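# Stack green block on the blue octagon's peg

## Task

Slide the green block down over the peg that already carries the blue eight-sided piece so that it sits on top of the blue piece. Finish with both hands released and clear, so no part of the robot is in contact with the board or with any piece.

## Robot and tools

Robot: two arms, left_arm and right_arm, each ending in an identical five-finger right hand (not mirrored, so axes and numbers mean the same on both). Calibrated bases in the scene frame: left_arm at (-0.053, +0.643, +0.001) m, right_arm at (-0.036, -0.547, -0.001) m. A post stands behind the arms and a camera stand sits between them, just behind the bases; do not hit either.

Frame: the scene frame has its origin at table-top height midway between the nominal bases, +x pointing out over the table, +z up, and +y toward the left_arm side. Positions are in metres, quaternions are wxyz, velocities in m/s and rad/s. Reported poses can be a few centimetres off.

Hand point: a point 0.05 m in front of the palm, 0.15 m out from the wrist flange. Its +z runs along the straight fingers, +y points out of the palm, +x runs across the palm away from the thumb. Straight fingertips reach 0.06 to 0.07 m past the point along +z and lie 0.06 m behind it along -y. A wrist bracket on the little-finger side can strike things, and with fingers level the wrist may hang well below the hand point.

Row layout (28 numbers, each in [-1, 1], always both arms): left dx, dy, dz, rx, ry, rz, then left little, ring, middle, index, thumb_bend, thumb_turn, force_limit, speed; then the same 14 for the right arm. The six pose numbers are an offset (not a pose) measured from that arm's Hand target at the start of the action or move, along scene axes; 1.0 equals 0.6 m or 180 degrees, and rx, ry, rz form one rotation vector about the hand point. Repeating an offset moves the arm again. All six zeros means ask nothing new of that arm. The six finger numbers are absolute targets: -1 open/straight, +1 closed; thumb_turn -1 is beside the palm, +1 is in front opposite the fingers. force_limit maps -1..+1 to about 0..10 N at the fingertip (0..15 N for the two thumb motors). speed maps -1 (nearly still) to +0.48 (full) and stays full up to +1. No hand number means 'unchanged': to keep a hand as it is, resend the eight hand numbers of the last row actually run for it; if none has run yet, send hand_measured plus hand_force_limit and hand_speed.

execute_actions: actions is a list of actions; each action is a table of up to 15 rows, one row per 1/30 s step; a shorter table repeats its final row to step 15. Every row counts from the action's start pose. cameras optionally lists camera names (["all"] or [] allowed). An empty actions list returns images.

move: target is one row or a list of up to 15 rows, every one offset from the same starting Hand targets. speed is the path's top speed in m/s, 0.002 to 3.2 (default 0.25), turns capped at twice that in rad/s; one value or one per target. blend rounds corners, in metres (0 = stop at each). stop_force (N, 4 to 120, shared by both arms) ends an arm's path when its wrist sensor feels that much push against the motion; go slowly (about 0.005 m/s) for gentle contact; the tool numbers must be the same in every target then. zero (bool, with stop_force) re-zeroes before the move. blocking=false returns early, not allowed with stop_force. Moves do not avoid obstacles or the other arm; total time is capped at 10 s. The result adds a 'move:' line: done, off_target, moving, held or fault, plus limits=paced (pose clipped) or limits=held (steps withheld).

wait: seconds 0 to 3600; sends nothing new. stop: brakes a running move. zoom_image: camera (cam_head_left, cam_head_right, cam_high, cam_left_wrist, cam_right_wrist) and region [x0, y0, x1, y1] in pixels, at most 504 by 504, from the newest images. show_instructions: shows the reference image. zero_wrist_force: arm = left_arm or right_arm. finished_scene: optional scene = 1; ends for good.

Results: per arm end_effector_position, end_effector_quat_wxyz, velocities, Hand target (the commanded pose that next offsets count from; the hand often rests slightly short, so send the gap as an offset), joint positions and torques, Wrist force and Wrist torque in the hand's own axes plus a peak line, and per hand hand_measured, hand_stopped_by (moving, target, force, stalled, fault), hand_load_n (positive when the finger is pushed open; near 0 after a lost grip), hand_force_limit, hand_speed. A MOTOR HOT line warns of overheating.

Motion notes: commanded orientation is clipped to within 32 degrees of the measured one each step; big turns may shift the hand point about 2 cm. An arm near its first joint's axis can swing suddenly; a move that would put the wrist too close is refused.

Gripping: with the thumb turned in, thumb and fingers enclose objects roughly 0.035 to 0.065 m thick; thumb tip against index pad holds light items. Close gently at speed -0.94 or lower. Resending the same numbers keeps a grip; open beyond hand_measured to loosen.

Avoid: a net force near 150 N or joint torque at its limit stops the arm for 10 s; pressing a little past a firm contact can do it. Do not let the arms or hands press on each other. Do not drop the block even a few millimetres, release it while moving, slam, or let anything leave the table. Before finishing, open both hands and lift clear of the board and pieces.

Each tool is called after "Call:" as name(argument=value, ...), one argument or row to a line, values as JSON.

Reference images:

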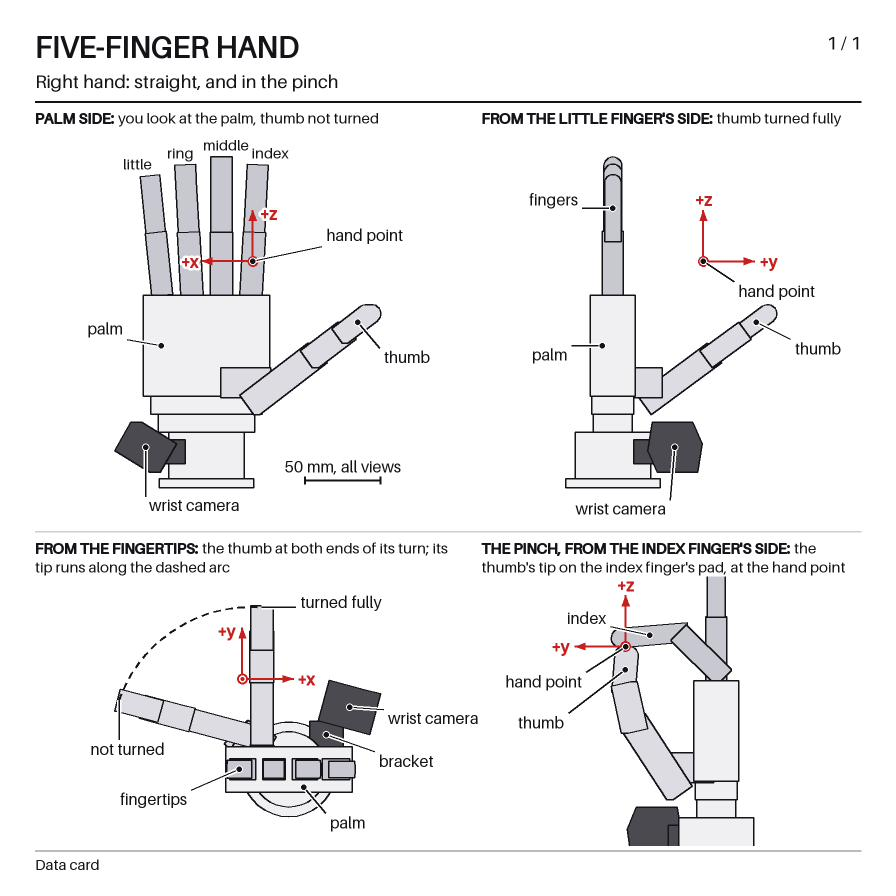

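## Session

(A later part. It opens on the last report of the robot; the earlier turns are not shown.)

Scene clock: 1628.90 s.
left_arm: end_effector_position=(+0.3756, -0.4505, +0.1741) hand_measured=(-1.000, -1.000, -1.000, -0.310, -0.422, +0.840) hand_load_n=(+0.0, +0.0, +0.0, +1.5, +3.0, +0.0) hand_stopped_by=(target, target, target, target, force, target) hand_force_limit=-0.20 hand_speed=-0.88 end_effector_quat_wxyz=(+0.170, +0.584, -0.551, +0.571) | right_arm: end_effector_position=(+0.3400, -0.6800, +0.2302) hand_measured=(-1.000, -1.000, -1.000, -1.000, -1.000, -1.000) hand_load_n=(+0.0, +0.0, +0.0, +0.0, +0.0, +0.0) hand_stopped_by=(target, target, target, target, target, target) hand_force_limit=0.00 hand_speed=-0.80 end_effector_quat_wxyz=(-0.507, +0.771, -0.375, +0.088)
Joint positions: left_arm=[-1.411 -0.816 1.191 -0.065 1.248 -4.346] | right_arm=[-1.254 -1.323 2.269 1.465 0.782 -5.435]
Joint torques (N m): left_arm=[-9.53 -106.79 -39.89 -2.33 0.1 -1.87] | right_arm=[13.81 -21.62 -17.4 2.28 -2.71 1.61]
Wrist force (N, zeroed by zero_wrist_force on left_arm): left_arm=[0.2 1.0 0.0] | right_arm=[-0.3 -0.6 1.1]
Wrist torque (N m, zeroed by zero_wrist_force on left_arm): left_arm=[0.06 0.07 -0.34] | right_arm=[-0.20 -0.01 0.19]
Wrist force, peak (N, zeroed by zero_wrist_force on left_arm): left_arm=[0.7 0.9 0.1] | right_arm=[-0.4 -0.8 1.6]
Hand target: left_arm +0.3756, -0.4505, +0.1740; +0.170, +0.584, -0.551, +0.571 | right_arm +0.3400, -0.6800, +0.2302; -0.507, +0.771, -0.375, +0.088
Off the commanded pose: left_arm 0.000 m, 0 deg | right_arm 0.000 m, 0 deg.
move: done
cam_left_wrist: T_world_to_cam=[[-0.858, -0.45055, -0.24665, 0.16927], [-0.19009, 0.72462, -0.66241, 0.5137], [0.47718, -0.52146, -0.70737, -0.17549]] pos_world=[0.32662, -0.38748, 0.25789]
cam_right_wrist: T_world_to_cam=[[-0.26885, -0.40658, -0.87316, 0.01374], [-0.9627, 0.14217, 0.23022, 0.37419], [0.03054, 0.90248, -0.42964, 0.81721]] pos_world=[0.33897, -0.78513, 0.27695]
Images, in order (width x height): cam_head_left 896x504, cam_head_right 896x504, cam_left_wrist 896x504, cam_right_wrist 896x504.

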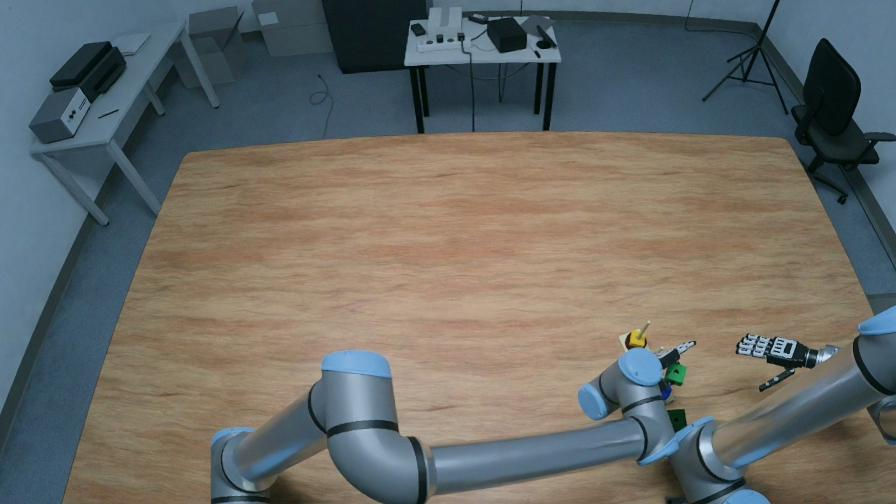

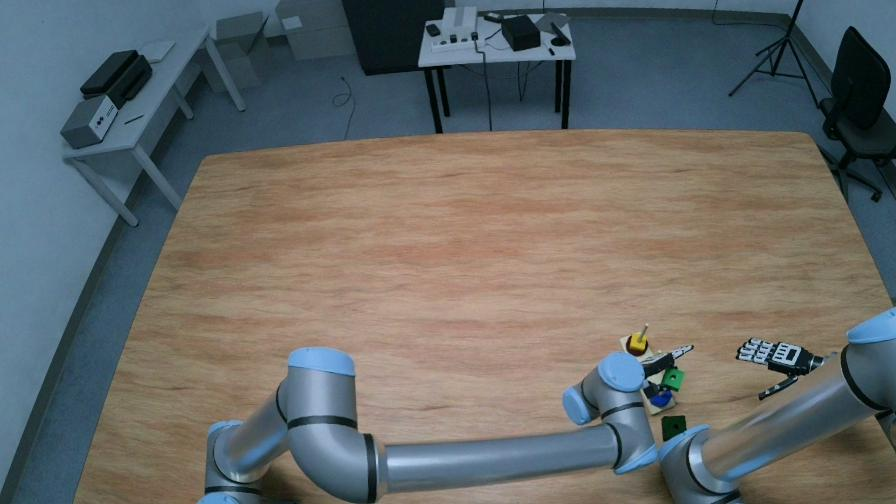

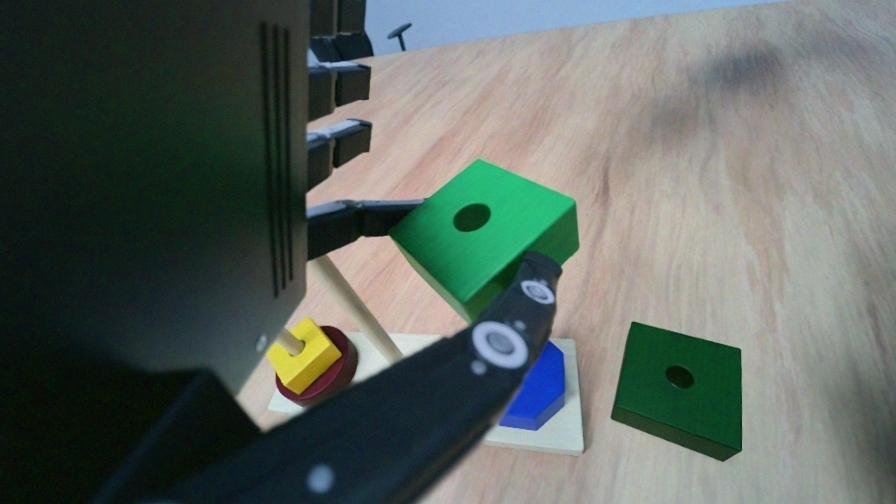

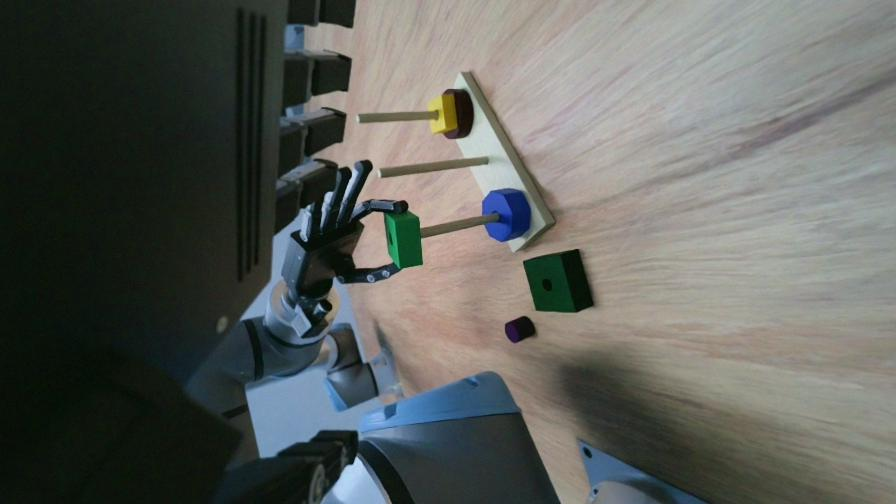

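Call:
move(
  target=[
    [-0.0017,-0.0028,0,0,0,0,-1,-1,-1,-0.31,0.0,0.84,-0.2,-0.88,0,0,0,0,0,0,-1,-1,-1,-1,-1,-1,0,-0.8],
    [-0.0017,-0.0028,-0.0117,0,0,0,-1,-1,-1,-0.31,0.0,0.84,-0.2,-0.88,0,0,0,0,0,0,-1,-1,-1,-1,-1,-1,0,-0.8],
  ],
  speed=0.01,
  cameras=["cam_right_wrist","cam_left_wrist","cam_head_left","cam_head_right"],
)

Call:
zoom_image(
  camera="cam_right_wrist",
  region=[365, 200, 435, 280],
)

Call:
zoom_image(
  camera="cam_left_wrist",
  region=[380, 160, 600, 340],
)

Call:
zoom_image(
  camera="cam_head_left",
  region=[660, 355, 690, 385],
)

Call:
zoom_image(
  camera="cam_head_right",
  region=[660, 355, 690, 385],
)

Scene clock: 1678.37 s.
left_arm: end_effector_position=(+0.3746, -0.4521, +0.1669) hand_measured=(-1.000, -1.000, -1.000, -0.310, -0.422, +0.840) hand_load_n=(+0.0, +0.0, +0.0, +2.0, +3.0, +0.5) hand_stopped_by=(target, target, target, target, force, target) hand_force_limit=-0.20 hand_speed=-0.88 end_effector_quat_wxyz=(+0.170, +0.584, -0.551, +0.571) | right_arm: end_effector_position=(+0.3400, -0.6800, +0.2302) hand_measured=(-1.000, -1.000, -1.000, -1.000, -1.000, -1.000) hand_load_n=(+0.0, +0.0, +0.0, +0.0, +0.0, -0.5) hand_stopped_by=(target, target, target, target, target, target) hand_force_limit=0.00 hand_speed=-0.80 end_effector_quat_wxyz=(-0.507, +0.771, -0.375, +0.088)
Joint positions: left_arm=[-1.413 -0.809 1.193 -0.074 1.247 -4.347] | right_arm=[-1.254 -1.323 2.269 1.465 0.782 -5.435]
Joint torques (N m): left_arm=[-16.94 -106.34 -32.8 -0.36 0.68 0.21] | right_arm=[11.89 -21.25 -17.97 2.58 -3.33 1.99]
Wrist force (N, zeroed by zero_wrist_force on left_arm): left_arm=[-0.5 0.3 -0.1] | right_arm=[-0.5 -0.9 1.2]
Wrist torque (N m, zeroed by zero_wrist_force on left_arm): left_arm=[0.02 0.06 -0.17] | right_arm=[-0.24 0.01 0.19]
Wrist force, peak (N, zeroed by zero_wrist_force on left_arm): left_arm=[0.6 1.0 -0.3] | right_arm=[-0.3 -0.7 1.5]
Hand target: left_arm +0.3746, -0.4521, +0.1670; +0.170, +0.584, -0.551, +0.571 | right_arm +0.3400, -0.6800, +0.2302; -0.507, +0.771, -0.375, +0.088
Off the commanded pose: left_arm 0.000 m, 0 deg | right_arm 0.000 m, 0 deg.
move: done
cam_left_wrist: T_world_to_cam=[[-0.85802, -0.45066, -0.2464, 0.16584], [-0.19027, 0.72449, -0.66251, 0.50999], [0.47707, -0.52156, -0.70737, -0.18087]] pos_world=[0.32562, -0.38908, 0.25079]
cam_right_wrist: T_world_to_cam=[[-0.26885, -0.40658, -0.87316, 0.01374], [-0.9627, 0.14217, 0.23022, 0.37419], [0.03054, 0.90248, -0.42964, 0.81721]] pos_world=[0.33897, -0.78513, 0.27695]
Images, in order (width x height): cam_head_left 896x504, cam_head_right 896x504, cam_left_wrist 896x504, cam_right_wrist 896x504.

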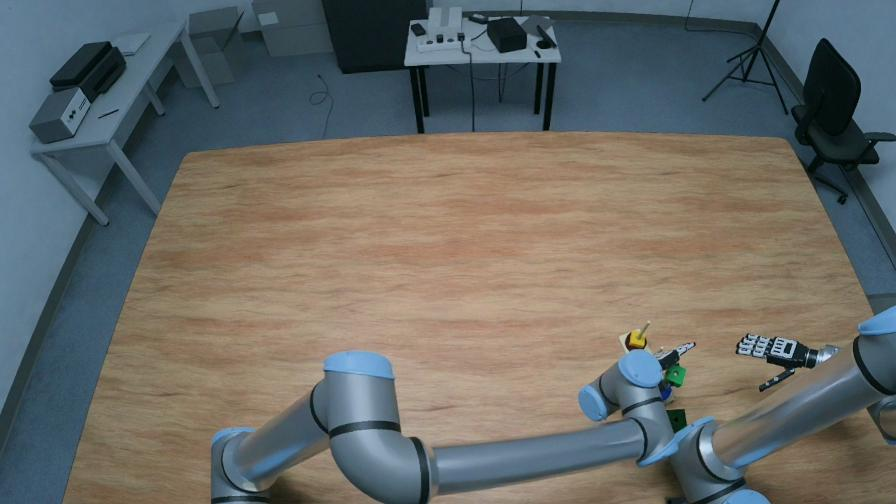

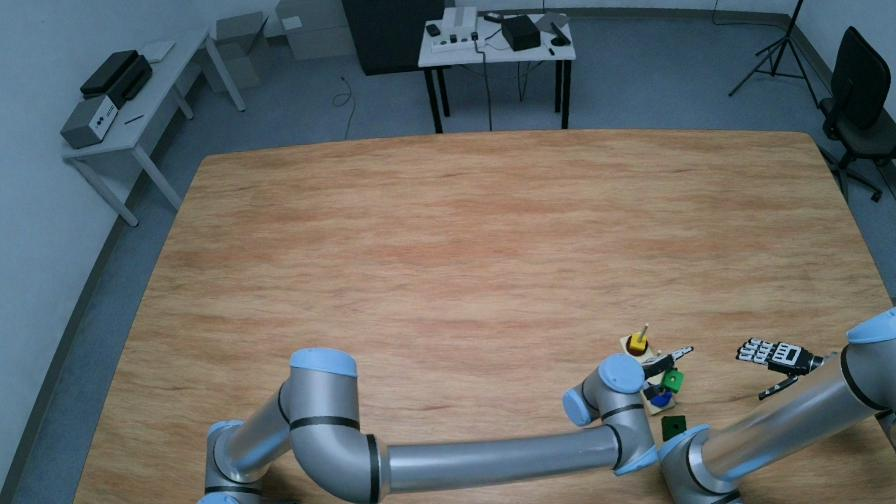

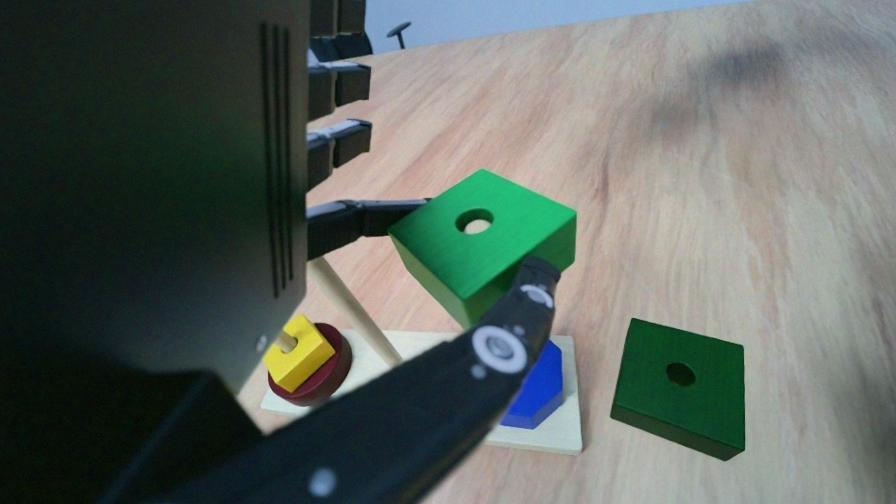

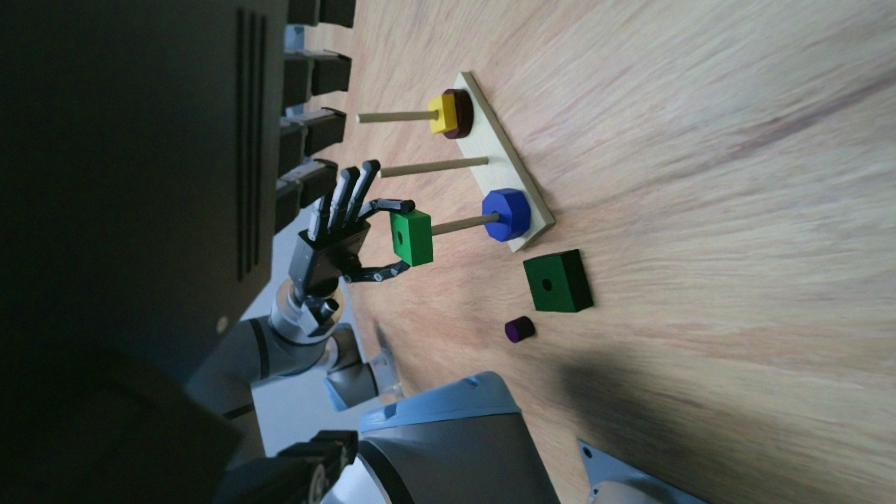

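Scaled by 6.300 from the camera's image (finer frame: 1280x720).

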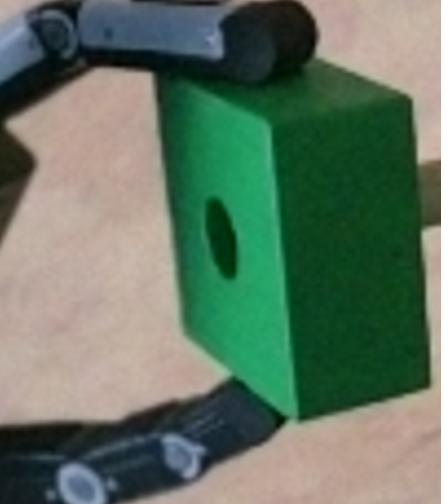

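Scaled by 2.291 from the camera's image (finer frame: 1280x720).

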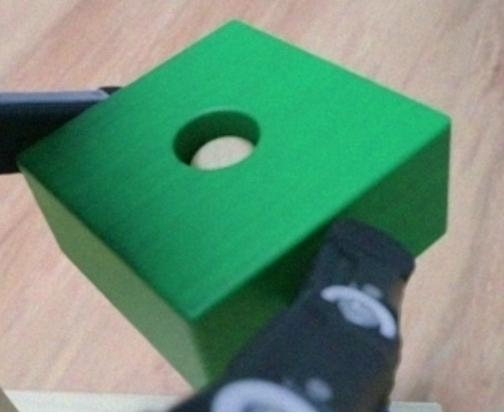

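Scaled by 16.800 from the camera's image (finer frame: 1280x720).

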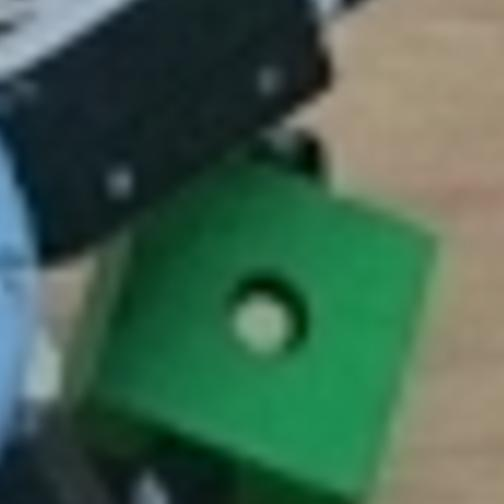

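Scaled by 16.800 from the camera's image (finer frame: 1280x720).

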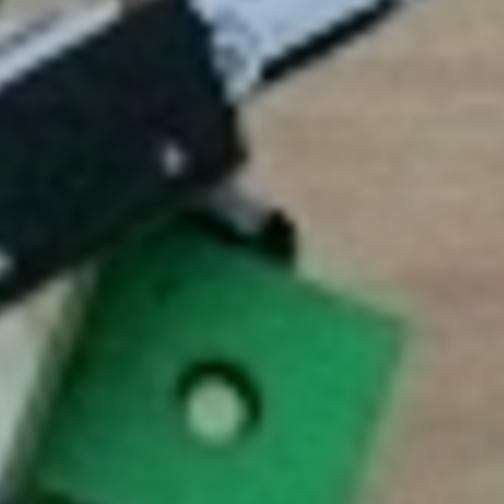

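Call:
move(
  target=[0,0,-0.05,0,0,0,-1,-1,-1,-0.31,0.0,0.84,-0.2,-0.88,0,0,0,0,0,0,-1,-1,-1,-1,-1,-1,0,-0.8],
  speed=0.025,
  stop_force=5,
  cameras=["cam_right_wrist","cam_left_wrist"],
)

Call:
zoom_image(
  camera="cam_right_wrist",
  region=[365, 190, 465, 290],
)

Call:
zoom_image(
  camera="cam_left_wrist",
  region=[380, 130, 620, 350],
)

Scene clock: 1708.03 s.
left_arm: end_effector_position=(+0.3746, -0.4521, +0.1370) hand_measured=(-1.000, -1.000, -1.000, -0.310, -0.422, +0.840) hand_load_n=(+0.0, +0.0, +0.0, +2.0, +3.0, +0.5) hand_stopped_by=(target, target, target, target, force, target) hand_force_limit=-0.20 hand_speed=-0.88 end_effector_quat_wxyz=(+0.170, +0.584, -0.551, +0.571) | right_arm: end_effector_position=(+0.3400, -0.6800, +0.2302) hand_measured=(-1.000, -1.000, -1.000, -1.000, -1.000, -1.000) hand_load_n=(+0.0, +0.0, +0.0, +0.0, -0.5, -0.5) hand_stopped_by=(target, target, target, target, target, target) hand_force_limit=0.00 hand_speed=-0.80 end_effector_quat_wxyz=(-0.507, +0.771, -0.375, +0.088)
Joint positions: left_arm=[-1.413 -0.789 1.213 -0.114 1.247 -4.347] | right_arm=[-1.254 -1.323 2.269 1.465 0.782 -5.435]
Joint torques (N m): left_arm=[-13.52 -116.07 -55.69 1.33 0.7 0.9] | right_arm=[13.1 -21.69 -19.14 2.45 -2.65 1.64]
Wrist force (N, zeroed by zero_wrist_force on left_arm): left_arm=[-0.4 0.1 -0.2] | right_arm=[-0.1 -0.8 1.4]
Wrist torque (N m, zeroed by zero_wrist_force on left_arm): left_arm=[0.00 0.06 -0.18] | right_arm=[-0.24 -0.04 0.21]
Wrist force, peak (N, zeroed by zero_wrist_force on left_arm): left_arm=[0.2 -0.1 -1.1] | right_arm=[-0.1 -0.6 1.6]
Hand target: left_arm +0.3746, -0.4521, +0.1370; +0.170, +0.584, -0.551, +0.571 | right_arm +0.3400, -0.6800, +0.2302; -0.507, +0.771, -0.375, +0.088
Off the commanded pose: left_arm 0.000 m, 0 deg | right_arm 0.000 m, 0 deg.
move: done
cam_left_wrist: T_world_to_cam=[[-0.85802, -0.45066, -0.2464, 0.15847], [-0.19027, 0.72449, -0.66251, 0.49018], [0.47707, -0.52156, -0.70737, -0.20202]] pos_world=[0.32562, -0.38908, 0.22089]
cam_right_wrist: T_world_to_cam=[[-0.26885, -0.40658, -0.87316, 0.01374], [-0.9627, 0.14217, 0.23022, 0.37419], [0.03054, 0.90248, -0.42964, 0.81721]] pos_world=[0.33897, -0.78513, 0.27695]
Images, in order (width x height): cam_left_wrist 896x504, cam_right_wrist 896x504.

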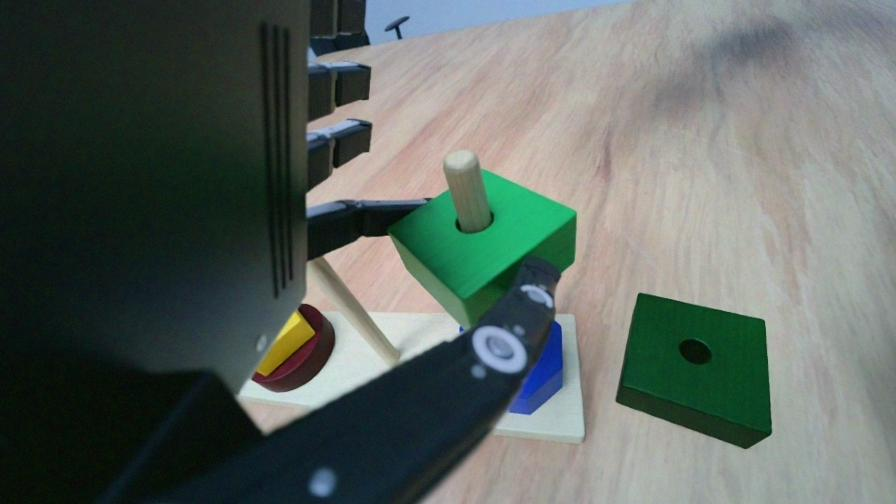

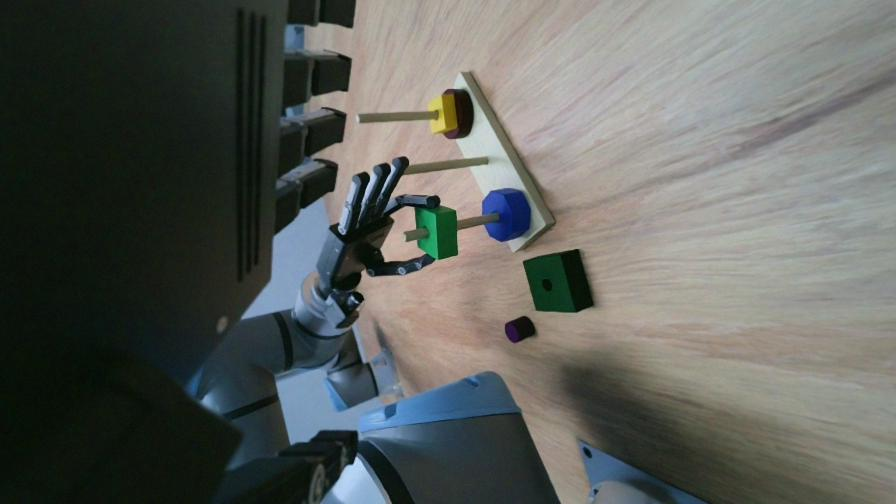

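Scaled by 5.040 from the camera's image (finer frame: 1280x720).

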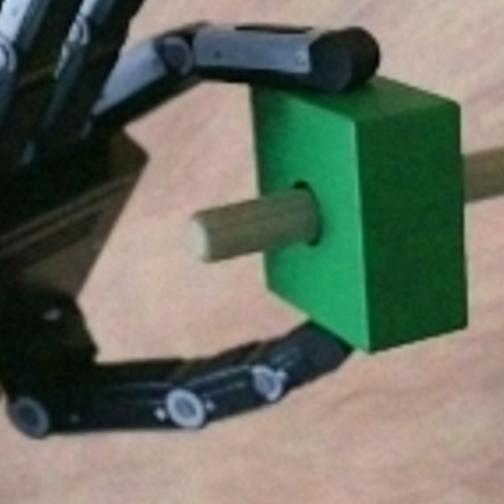

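Scaled by 2.100 from the camera's image (finer frame: 1280x720).

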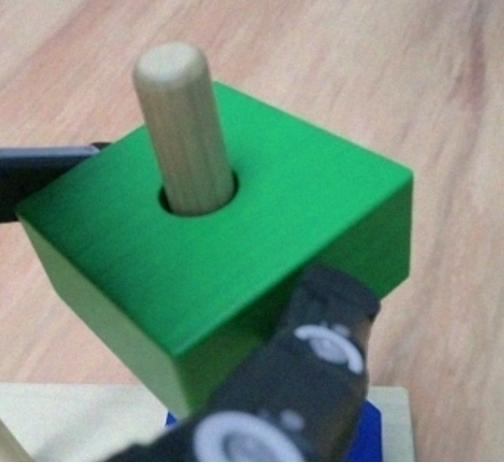

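Call:
move(
  target=[0,0,-0.0667,0,0,0,-1,-1,-1,-0.31,0.0,0.84,-0.2,-0.88,0,0,0,0,0,0,-1,-1,-1,-1,-1,-1,0,-0.8],
  speed=0.025,
  stop_force=5,
  cameras=["cam_right_wrist","cam_left_wrist","cam_head_right"],
)

Call:
zoom_image(
  camera="cam_right_wrist",
  region=[365, 170, 525, 290],
)

Call:
zoom_image(
  camera="cam_left_wrist",
  region=[300, 0, 620, 350],
)

Scene clock: 1720.63 s.
left_arm: end_effector_position=(+0.3746, -0.4521, +0.0970) hand_measured=(-1.000, -1.000, -1.000, -0.310, -0.422, +0.840) hand_load_n=(+0.0, +0.0, +0.0, +1.5, +3.0, +0.5) hand_stopped_by=(target, target, target, target, force, target) hand_force_limit=-0.20 hand_speed=-0.88 end_effector_quat_wxyz=(+0.170, +0.584, -0.551, +0.571) | right_arm: end_effector_position=(+0.3400, -0.6800, +0.2302) hand_measured=(-1.000, -1.000, -1.000, -1.000, -1.000, -1.000) hand_load_n=(+0.0, +0.0, +0.0, +0.0, +0.0, -0.5) hand_stopped_by=(target, target, target, target, target, target) hand_force_limit=0.00 hand_speed=-0.80 end_effector_quat_wxyz=(-0.507, +0.771, -0.375, +0.088)
Joint positions: left_arm=[-1.413 -0.758 1.235 -0.166 1.247 -4.347] | right_arm=[-1.254 -1.323 2.269 1.465 0.782 -5.435]
Joint torques (N m): left_arm=[-0.88 -117.4 -53.89 1.31 0.56 0.14] | right_arm=[12.53 -21.71 -18.47 2.23 -3.04 1.87]
Wrist force (N, zeroed by zero_wrist_force on left_arm): left_arm=[-0.4 -0.3 -0.5] | right_arm=[-0.2 -0.6 1.3]
Wrist torque (N m, zeroed by zero_wrist_force on left_arm): left_arm=[-0.02 0.05 -0.19] | right_arm=[-0.20 -0.03 0.21]
Wrist force, peak (N, zeroed by zero_wrist_force on left_arm): left_arm=[0.0 -0.2 -1.1] | right_arm=[-0.3 -0.8 1.6]
Hand target: left_arm +0.3746, -0.4521, +0.0970; +0.170, +0.584, -0.551, +0.571 | right_arm +0.3400, -0.6800, +0.2302; -0.507, +0.771, -0.375, +0.088
Off the commanded pose: left_arm 0.000 m, 0 deg | right_arm 0.000 m, 0 deg.
move: done
cam_left_wrist: T_world_to_cam=[[-0.85802, -0.45066, -0.2464, 0.14861], [-0.19027, 0.72449, -0.66251, 0.46368], [0.47707, -0.52156, -0.70737, -0.23031]] pos_world=[0.32562, -0.38908, 0.18089]
cam_right_wrist: T_world_to_cam=[[-0.26885, -0.40658, -0.87316, 0.01374], [-0.9627, 0.14217, 0.23022, 0.37419], [0.03054, 0.90248, -0.42964, 0.81721]] pos_world=[0.33897, -0.78513, 0.27695]
Images, in order (width x height): cam_head_right 896x504, cam_left_wrist 896x504, cam_right_wrist 896x504.

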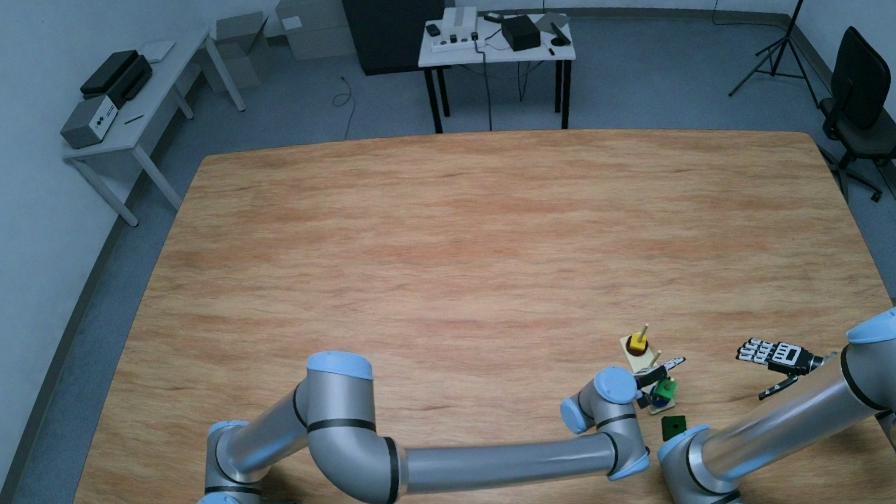

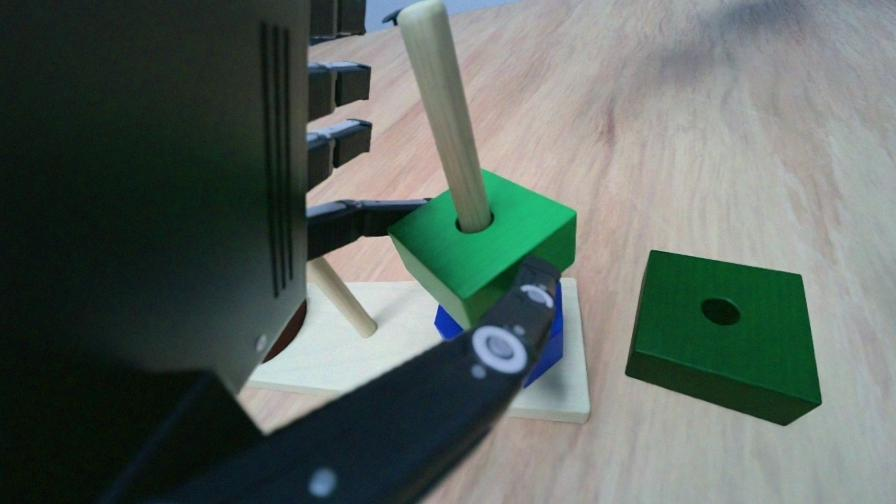

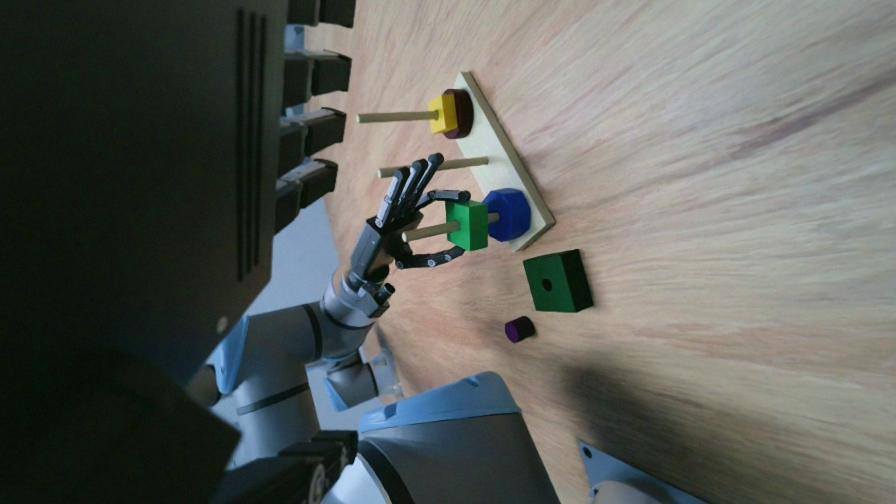

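Scaled by 3.150 from the camera's image (finer frame: 1280x720).

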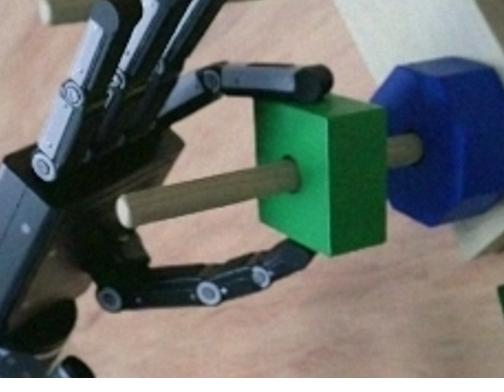

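Scaled by 1.440 from the camera's image (finer frame: 1280x720).

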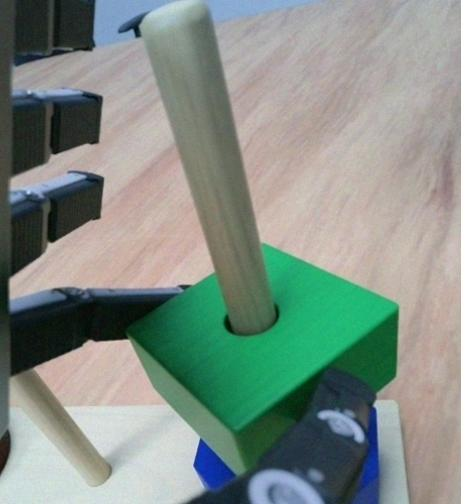

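Call:
move(
  target=[0,0,-0.02,0,0,0,-1,-1,-1,-0.31,0.0,0.84,-0.2,-0.88,0,0,0,0,0,0,-1,-1,-1,-1,-1,-1,0,-0.8],
  speed=0.02,
  stop_force=4,
)

Call:
move(
  target=[0,0,-0.05,0,0,0,-1,-1,-1,-0.31,0.0,0.84,-0.2,-0.88,0,0,0,0,0,0,-1,-1,-1,-1,-1,-1,0,-0.8],
  speed=0.005,
  stop_force=4,
  cameras=["cam_right_wrist","cam_left_wrist","cam_head_right"],
)

Call:
zoom_image(
  camera="cam_right_wrist",
  region=[365, 170, 525, 290],
)

Call:
zoom_image(
  camera="cam_left_wrist",
  region=[300, 0, 620, 400],
)

Scene clock: 1743.77 s.
left_arm: end_effector_position=(+0.3746, -0.4521, +0.0850) hand_measured=(-1.000, -1.000, -1.000, -0.310, -0.422, +0.840) hand_load_n=(+0.0, +0.0, +0.0, +2.0, +3.0, +0.5) hand_stopped_by=(target, target, target, target, force, target) hand_force_limit=-0.20 hand_speed=-0.88 end_effector_quat_wxyz=(+0.170, +0.584, -0.551, +0.571) | right_arm: end_effector_position=(+0.3400, -0.6800, +0.2302) hand_measured=(-1.000, -1.000, -1.000, -1.000, -1.000, -1.000) hand_load_n=(+0.0, +0.0, +0.0, +0.0, +0.0, +0.0) hand_stopped_by=(target, target, target, target, target, target) hand_force_limit=0.00 hand_speed=-0.80 end_effector_quat_wxyz=(-0.507, +0.771, -0.375, +0.088)
Joint positions: left_arm=[-1.413 -0.749 1.24 -0.181 1.247 -4.347] | right_arm=[-1.254 -1.323 2.269 1.465 0.782 -5.435]
Joint torques (N m): left_arm=[9.31 -117.21 -54.42 1.25 0.65 -0.3] | right_arm=[8.01 -22.55 -19.53 2.44 -2.87 1.54]
Wrist force (N, zeroed by zero_wrist_force on left_arm): left_arm=[0.2 -0.3 0.1] | right_arm=[-0.3 -0.7 1.2]
Wrist torque (N m, zeroed by zero_wrist_force on left_arm): left_arm=[-0.07 -0.05 -0.16] | right_arm=[-0.21 -0.02 0.20]
Wrist force, peak (N, zeroed by zero_wrist_force on left_arm): left_arm=[-0.1 -0.6 -1.0] | right_arm=[-0.5 -0.9 1.5]
Hand target: left_arm +0.3746, -0.4521, +0.0850; +0.170, +0.584, -0.551, +0.571 | right_arm +0.3400, -0.6800, +0.2302; -0.507, +0.771, -0.375, +0.088
Off the commanded pose: left_arm 0.000 m, 0 deg | right_arm 0.000 m, 0 deg.
move: done

Scene clock: 1749.33 s.
left_arm: end_effector_position=(+0.3746, -0.4521, +0.0625) hand_measured=(-1.000, -1.000, -1.000, -0.310, -0.422, +0.840) hand_load_n=(+0.0, +0.0, +0.0, +2.0, +2.0, +0.0) hand_stopped_by=(target, target, target, target, force, target) hand_force_limit=-0.20 hand_speed=-0.88 end_effector_quat_wxyz=(+0.170, +0.584, -0.551, +0.571) | right_arm: end_effector_position=(+0.3400, -0.6800, +0.2302) hand_measured=(-1.000, -1.000, -1.000, -1.000, -1.000, -1.000) hand_load_n=(+0.0, +0.0, +0.0, +0.0, +0.0, -0.5) hand_stopped_by=(target, target, target, target, target, target) hand_force_limit=0.00 hand_speed=-0.80 end_effector_quat_wxyz=(-0.507, +0.771, -0.375, +0.088)
Joint positions: left_arm=[-1.413 -0.73 1.249 -0.209 1.247 -4.347] | right_arm=[-1.254 -1.323 2.269 1.465 0.782 -5.435]
Joint torques (N m): left_arm=[9.39 -112.47 -42.59 2.11 0.47 -0.86] | right_arm=[12.44 -21.69 -19.9 2.5 -2.94 1.82]
Wrist force (N, zeroed by zero_wrist_force on left_arm): left_arm=[2.4 -1.2 -1.1] | right_arm=[-0.3 -0.7 1.4]
Wrist torque (N m, zeroed by zero_wrist_force on left_arm): left_arm=[0.05 0.12 -0.17] | right_arm=[-0.22 -0.03 0.21]
Wrist force, peak (N, zeroed by zero_wrist_force on left_arm): left_arm=[4.5 -2.4 -2.0] | right_arm=[-0.4 -0.8 1.6]
Hand target: left_arm +0.3746, -0.4522, +0.0625; +0.170, +0.584, -0.551, +0.571 (not the last commanded pose) | right_arm +0.3400, -0.6800, +0.2302; -0.507, +0.771, -0.375, +0.088
Off the commanded pose: left_arm 0.007 m, 0 deg | right_arm 0.000 m, 0 deg.
move: contact (left_arm)
cam_left_wrist: T_world_to_cam=[[-0.85803, -0.45061, -0.24644, 0.14014], [-0.19021, 0.72452, -0.66249, 0.44082], [0.47708, -0.52156, -0.70737, -0.25472]] pos_world=[0.32562, -0.38908, 0.14639]
cam_right_wrist: T_world_to_cam=[[-0.26885, -0.40658, -0.87316, 0.01374], [-0.9627, 0.14217, 0.23022, 0.37419], [0.03054, 0.90248, -0.42964, 0.81721]] pos_world=[0.33897, -0.78513, 0.27695]
Images, in order (width x height): cam_head_right 896x504, cam_left_wrist 896x504, cam_right_wrist 896x504.

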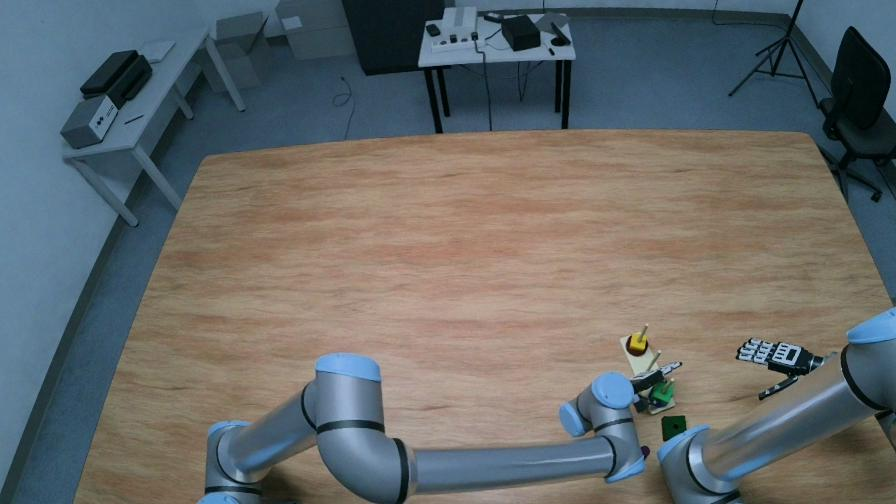

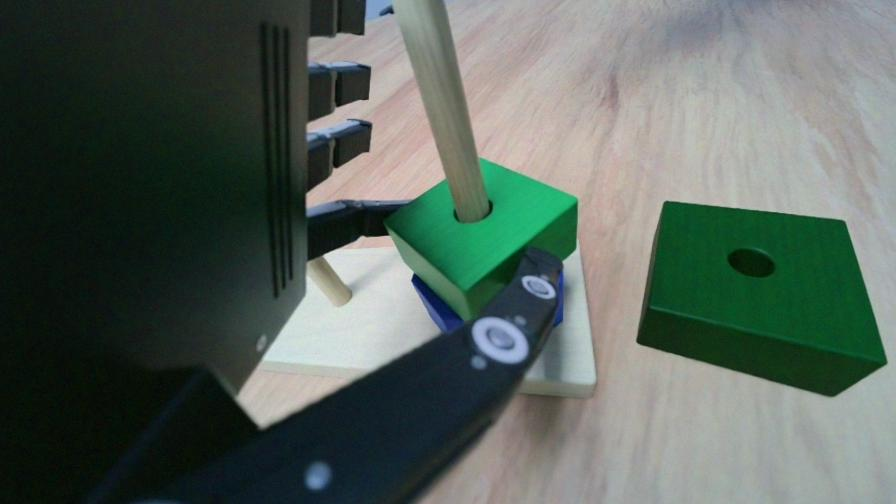

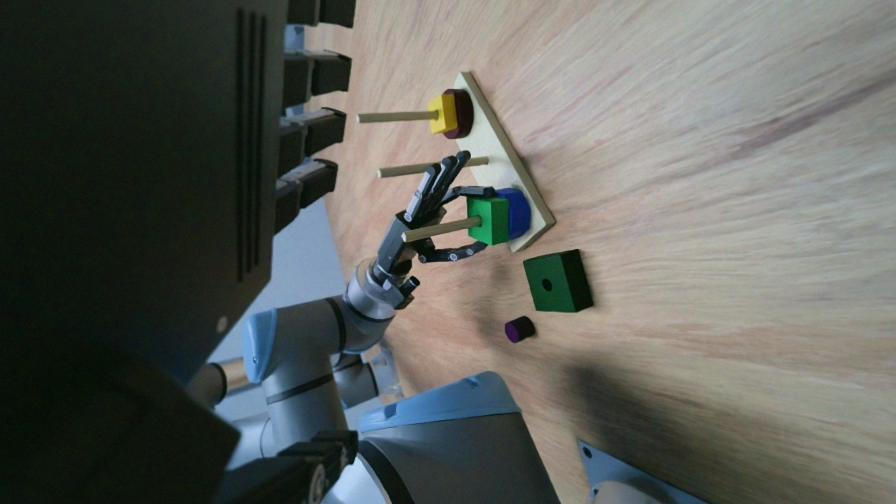

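Scaled by 3.150 from the camera's image (finer frame: 1280x720).

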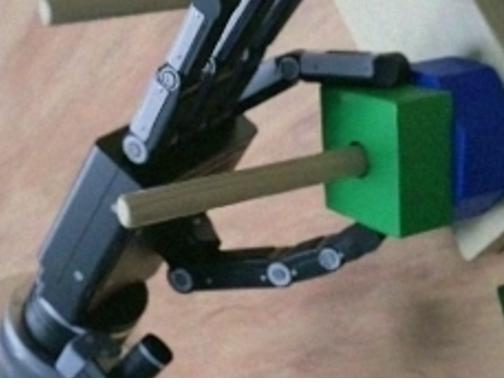

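Scaled by 1.260 from the camera's image (finer frame: 1280x720).

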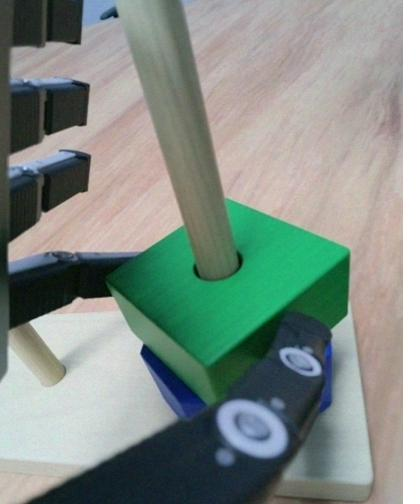

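Call:
zoom_image(
  camera="cam_right_wrist",
  region=[455, 170, 545, 260],
)

Call:
zoom_image(
  camera="cam_left_wrist",
  region=[370, 180, 610, 400],
)

Call:
zoom_image(
  camera="cam_head_right",
  region=[630, 350, 700, 420],
)

Scaled by 5.600 from the camera's image (finer frame: 1280x720).

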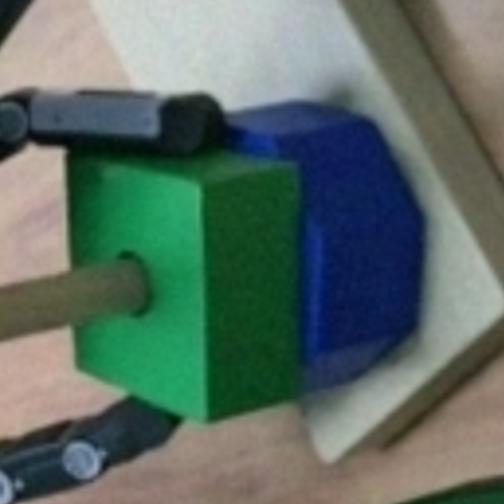

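Scaled by 2.100 from the camera's image (finer frame: 1280x720).

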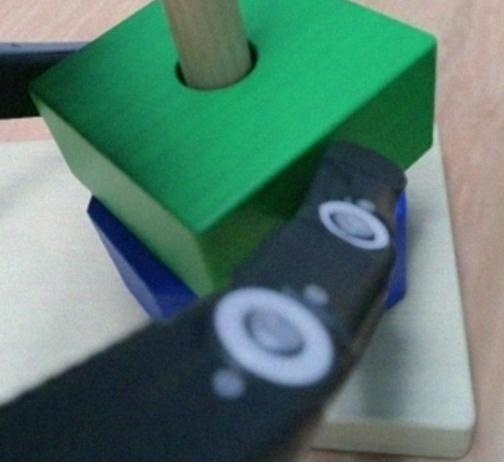

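Scaled by 7.200 from the camera's image (finer frame: 1280x720).

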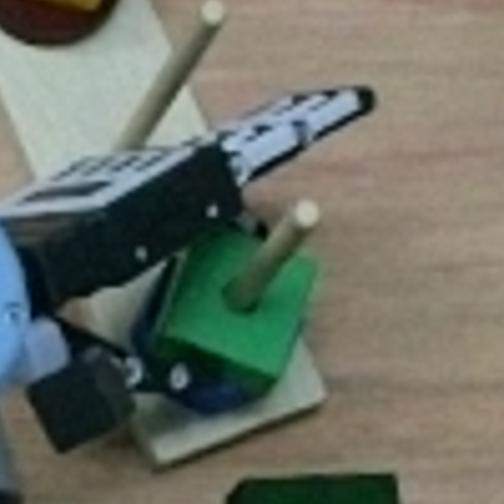

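Call:
move(
  target=[0,0,0,0,0,0,-1,-1,-1,-0.55,-0.75,0.84,-0.2,-0.88,0,0,0,0,0,0,-1,-1,-1,-1,-1,-1,0,-0.8],
  cameras=["cam_right_wrist","cam_left_wrist"],
)

Call:
zoom_image(
  camera="cam_right_wrist",
  region=[425, 170, 545, 290],
)

Scene clock: 1786.63 s.
left_arm: end_effector_position=(+0.3746, -0.4522, +0.0625) hand_measured=(-1.000, -1.000, -1.000, -0.550, -0.750, +0.840) hand_load_n=(+0.0, +0.0, +0.0, -0.5, +0.0, +0.0) hand_stopped_by=(target, target, target, target, target, target) hand_force_limit=-0.20 hand_speed=-0.88 end_effector_quat_wxyz=(+0.170, +0.584, -0.551, +0.571) | right_arm: end_effector_position=(+0.3400, -0.6800, +0.2302) hand_measured=(-1.000, -1.000, -1.000, -1.000, -1.000, -1.000) hand_load_n=(+0.0, +0.0, +0.0, +0.0, +0.0, +0.0) hand_stopped_by=(target, target, target, target, target, target) hand_force_limit=0.00 hand_speed=-0.80 end_effector_quat_wxyz=(-0.507, +0.771, -0.375, +0.088)
Joint positions: left_arm=[-1.413 -0.73 1.249 -0.209 1.247 -4.347] | right_arm=[-1.254 -1.323 2.269 1.465 0.782 -5.435]
Joint torques (N m): left_arm=[9.08 -113.21 -49.46 -0.78 0.44 -0.9] | right_arm=[9.37 -21.95 -19.61 2.64 -2.84 2]
Wrist force (N, zeroed by zero_wrist_force on left_arm): left_arm=[0.5 -0.2 -0.5] | right_arm=[-0.4 -0.7 1.4]
Wrist torque (N m, zeroed by zero_wrist_force on left_arm): left_arm=[0.00 -0.04 -0.16] | right_arm=[-0.23 0.00 0.19]
Wrist force, peak (N, zeroed by zero_wrist_force on left_arm): left_arm=[3.2 -1.6 -1.3] | right_arm=[-0.2 -0.8 1.6]
Hand target: left_arm +0.3746, -0.4522, +0.0625; +0.170, +0.584, -0.551, +0.571 | right_arm +0.3400, -0.6800, +0.2302; -0.507, +0.771, -0.375, +0.088
Off the commanded pose: left_arm 0.000 m, 0 deg | right_arm 0.000 m, 0 deg.
move: done
cam_left_wrist: T_world_to_cam=[[-0.85802, -0.45066, -0.2464, 0.14011], [-0.19027, 0.72449, -0.66251, 0.44083], [0.47707, -0.52156, -0.70737, -0.25472]] pos_world=[0.32562, -0.38908, 0.14639]
cam_right_wrist: T_world_to_cam=[[-0.26885, -0.40658, -0.87316, 0.01374], [-0.9627, 0.14217, 0.23022, 0.37419], [0.03054, 0.90248, -0.42964, 0.81721]] pos_world=[0.33897, -0.78513, 0.27695]
Images, in order (width x height): cam_left_wrist 896x504, cam_right_wrist 896x504.

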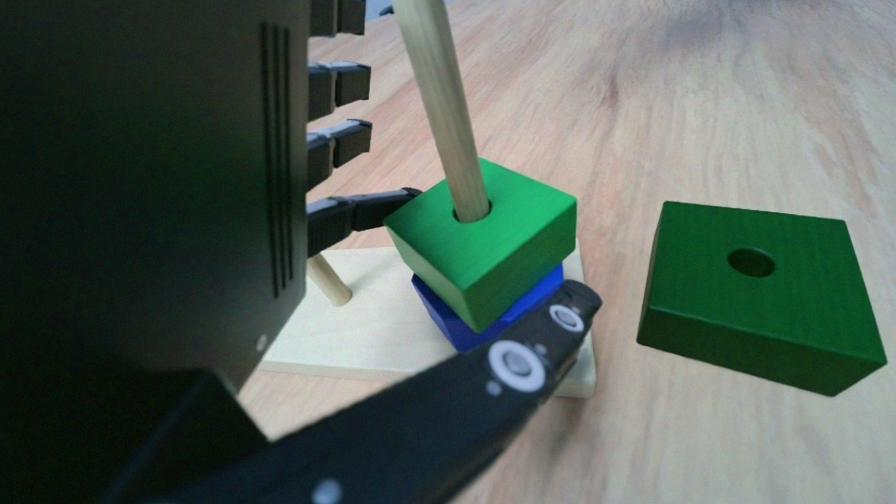

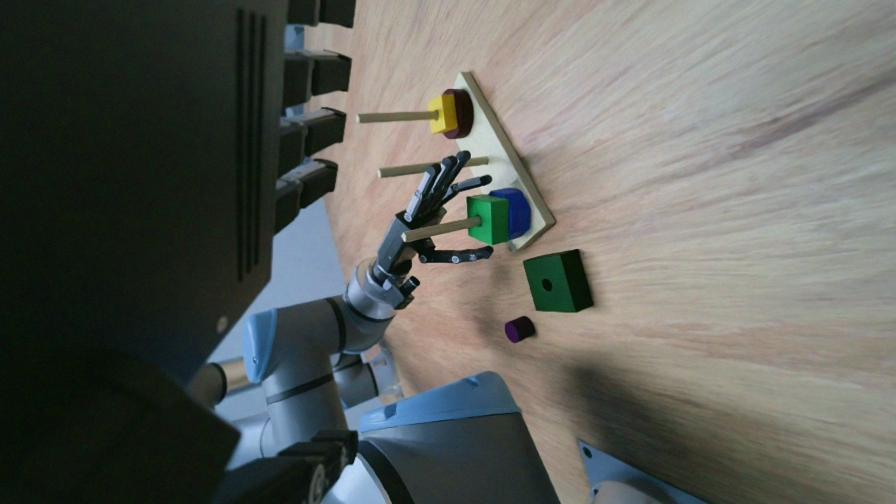

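Scaled by 4.200 from the camera's image (finer frame: 1280x720).

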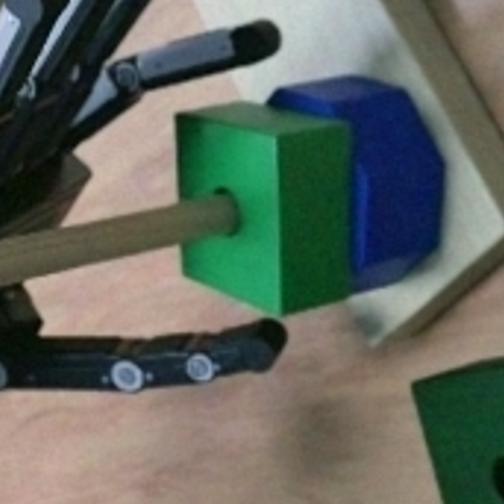

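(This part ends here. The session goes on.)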